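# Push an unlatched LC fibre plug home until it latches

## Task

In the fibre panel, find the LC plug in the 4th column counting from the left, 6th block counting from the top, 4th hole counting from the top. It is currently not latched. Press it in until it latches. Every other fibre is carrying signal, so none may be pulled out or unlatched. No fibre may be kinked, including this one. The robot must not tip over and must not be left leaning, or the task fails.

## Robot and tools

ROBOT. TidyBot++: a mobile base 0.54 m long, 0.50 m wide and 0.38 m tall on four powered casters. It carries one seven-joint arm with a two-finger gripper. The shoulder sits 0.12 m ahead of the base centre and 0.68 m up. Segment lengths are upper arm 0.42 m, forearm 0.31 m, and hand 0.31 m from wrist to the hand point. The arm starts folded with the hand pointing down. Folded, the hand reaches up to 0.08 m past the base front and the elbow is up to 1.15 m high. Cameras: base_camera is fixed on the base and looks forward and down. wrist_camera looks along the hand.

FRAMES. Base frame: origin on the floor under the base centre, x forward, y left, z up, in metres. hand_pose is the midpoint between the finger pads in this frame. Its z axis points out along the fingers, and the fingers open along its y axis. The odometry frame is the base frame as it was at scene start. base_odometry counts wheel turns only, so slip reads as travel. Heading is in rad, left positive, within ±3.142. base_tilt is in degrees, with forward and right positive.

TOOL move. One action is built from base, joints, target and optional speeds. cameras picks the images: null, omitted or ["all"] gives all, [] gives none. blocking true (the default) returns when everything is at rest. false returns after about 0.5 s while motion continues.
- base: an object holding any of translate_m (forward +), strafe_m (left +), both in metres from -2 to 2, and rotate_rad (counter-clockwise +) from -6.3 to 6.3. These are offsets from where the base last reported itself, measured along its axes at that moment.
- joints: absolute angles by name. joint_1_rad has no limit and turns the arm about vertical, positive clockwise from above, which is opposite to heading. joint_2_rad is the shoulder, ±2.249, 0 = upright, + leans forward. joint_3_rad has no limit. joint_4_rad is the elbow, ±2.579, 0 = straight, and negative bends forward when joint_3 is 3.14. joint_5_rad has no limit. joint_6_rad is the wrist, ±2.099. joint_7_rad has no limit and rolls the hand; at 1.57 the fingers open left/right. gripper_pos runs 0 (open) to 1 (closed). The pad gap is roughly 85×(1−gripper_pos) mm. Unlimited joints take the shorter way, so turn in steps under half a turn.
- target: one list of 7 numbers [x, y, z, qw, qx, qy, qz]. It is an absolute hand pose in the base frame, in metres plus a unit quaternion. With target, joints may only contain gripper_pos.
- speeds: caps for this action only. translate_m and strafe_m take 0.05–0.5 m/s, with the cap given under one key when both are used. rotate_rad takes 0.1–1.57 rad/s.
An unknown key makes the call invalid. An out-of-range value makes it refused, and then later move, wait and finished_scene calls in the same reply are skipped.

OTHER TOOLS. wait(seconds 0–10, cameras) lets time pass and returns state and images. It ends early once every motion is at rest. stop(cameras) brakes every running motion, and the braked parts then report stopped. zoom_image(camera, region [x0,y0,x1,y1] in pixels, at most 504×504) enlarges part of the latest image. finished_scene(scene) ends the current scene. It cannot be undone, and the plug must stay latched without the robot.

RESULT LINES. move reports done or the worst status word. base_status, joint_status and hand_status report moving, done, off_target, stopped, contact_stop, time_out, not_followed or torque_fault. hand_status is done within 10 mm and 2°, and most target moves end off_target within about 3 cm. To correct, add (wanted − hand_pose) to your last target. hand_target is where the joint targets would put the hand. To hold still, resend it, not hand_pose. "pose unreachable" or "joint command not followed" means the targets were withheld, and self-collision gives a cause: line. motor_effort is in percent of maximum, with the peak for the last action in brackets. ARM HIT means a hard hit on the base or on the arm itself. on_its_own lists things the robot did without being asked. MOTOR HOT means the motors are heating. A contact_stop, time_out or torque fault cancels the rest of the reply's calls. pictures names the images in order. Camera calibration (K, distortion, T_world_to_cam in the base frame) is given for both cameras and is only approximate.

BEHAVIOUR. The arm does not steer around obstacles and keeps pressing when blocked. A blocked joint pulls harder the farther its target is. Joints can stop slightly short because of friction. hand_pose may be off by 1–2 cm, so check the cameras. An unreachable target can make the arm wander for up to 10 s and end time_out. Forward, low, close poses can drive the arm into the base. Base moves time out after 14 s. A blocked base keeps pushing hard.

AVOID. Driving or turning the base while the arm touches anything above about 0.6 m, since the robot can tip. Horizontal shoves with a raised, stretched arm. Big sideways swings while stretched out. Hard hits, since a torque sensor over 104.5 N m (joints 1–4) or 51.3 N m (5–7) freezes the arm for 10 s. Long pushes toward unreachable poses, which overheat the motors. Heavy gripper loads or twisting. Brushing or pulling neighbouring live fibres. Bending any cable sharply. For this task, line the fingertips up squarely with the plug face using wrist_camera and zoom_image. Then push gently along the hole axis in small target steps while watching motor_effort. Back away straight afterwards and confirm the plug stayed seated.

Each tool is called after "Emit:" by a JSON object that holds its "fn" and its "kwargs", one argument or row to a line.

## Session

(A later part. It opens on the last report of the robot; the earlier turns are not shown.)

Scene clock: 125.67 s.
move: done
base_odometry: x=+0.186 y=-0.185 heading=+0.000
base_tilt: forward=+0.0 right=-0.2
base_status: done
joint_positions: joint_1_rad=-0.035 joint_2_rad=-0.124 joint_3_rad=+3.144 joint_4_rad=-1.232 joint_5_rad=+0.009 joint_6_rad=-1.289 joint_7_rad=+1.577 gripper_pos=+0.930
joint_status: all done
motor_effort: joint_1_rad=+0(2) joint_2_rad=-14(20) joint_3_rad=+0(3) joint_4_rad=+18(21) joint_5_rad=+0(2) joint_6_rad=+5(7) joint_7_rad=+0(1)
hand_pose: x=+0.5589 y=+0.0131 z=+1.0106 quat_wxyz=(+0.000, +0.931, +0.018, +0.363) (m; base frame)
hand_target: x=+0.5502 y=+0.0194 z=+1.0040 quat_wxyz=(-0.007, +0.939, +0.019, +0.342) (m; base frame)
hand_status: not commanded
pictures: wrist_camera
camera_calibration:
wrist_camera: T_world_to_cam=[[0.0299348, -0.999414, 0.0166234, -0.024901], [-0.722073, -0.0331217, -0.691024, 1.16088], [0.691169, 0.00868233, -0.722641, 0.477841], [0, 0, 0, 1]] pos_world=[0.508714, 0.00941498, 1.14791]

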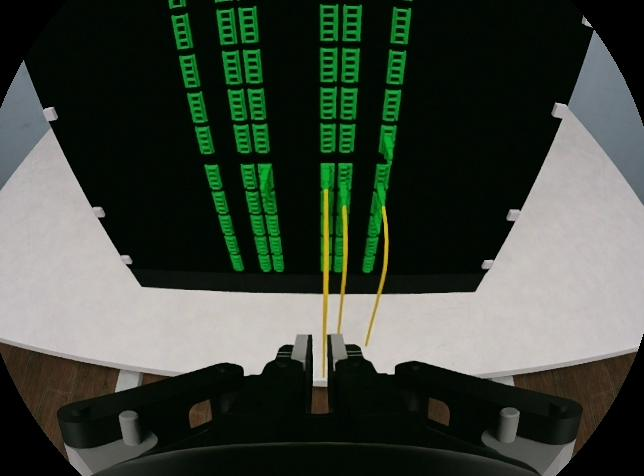

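Emit:
{"fn": "zoom_image", "kwargs": {
  "camera": "wrist_camera",
  "region": [300, 150, 370, 220]
}}

Scaled by 7.200.

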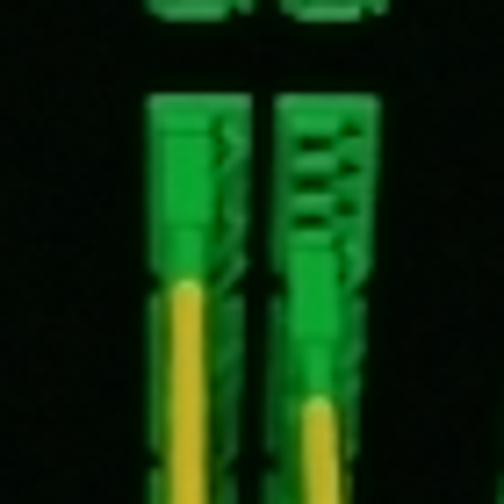

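Emit:
{"fn": "finished_scene", "kwargs": {
  "scene": 2
}}

The scene is finished: the task was done.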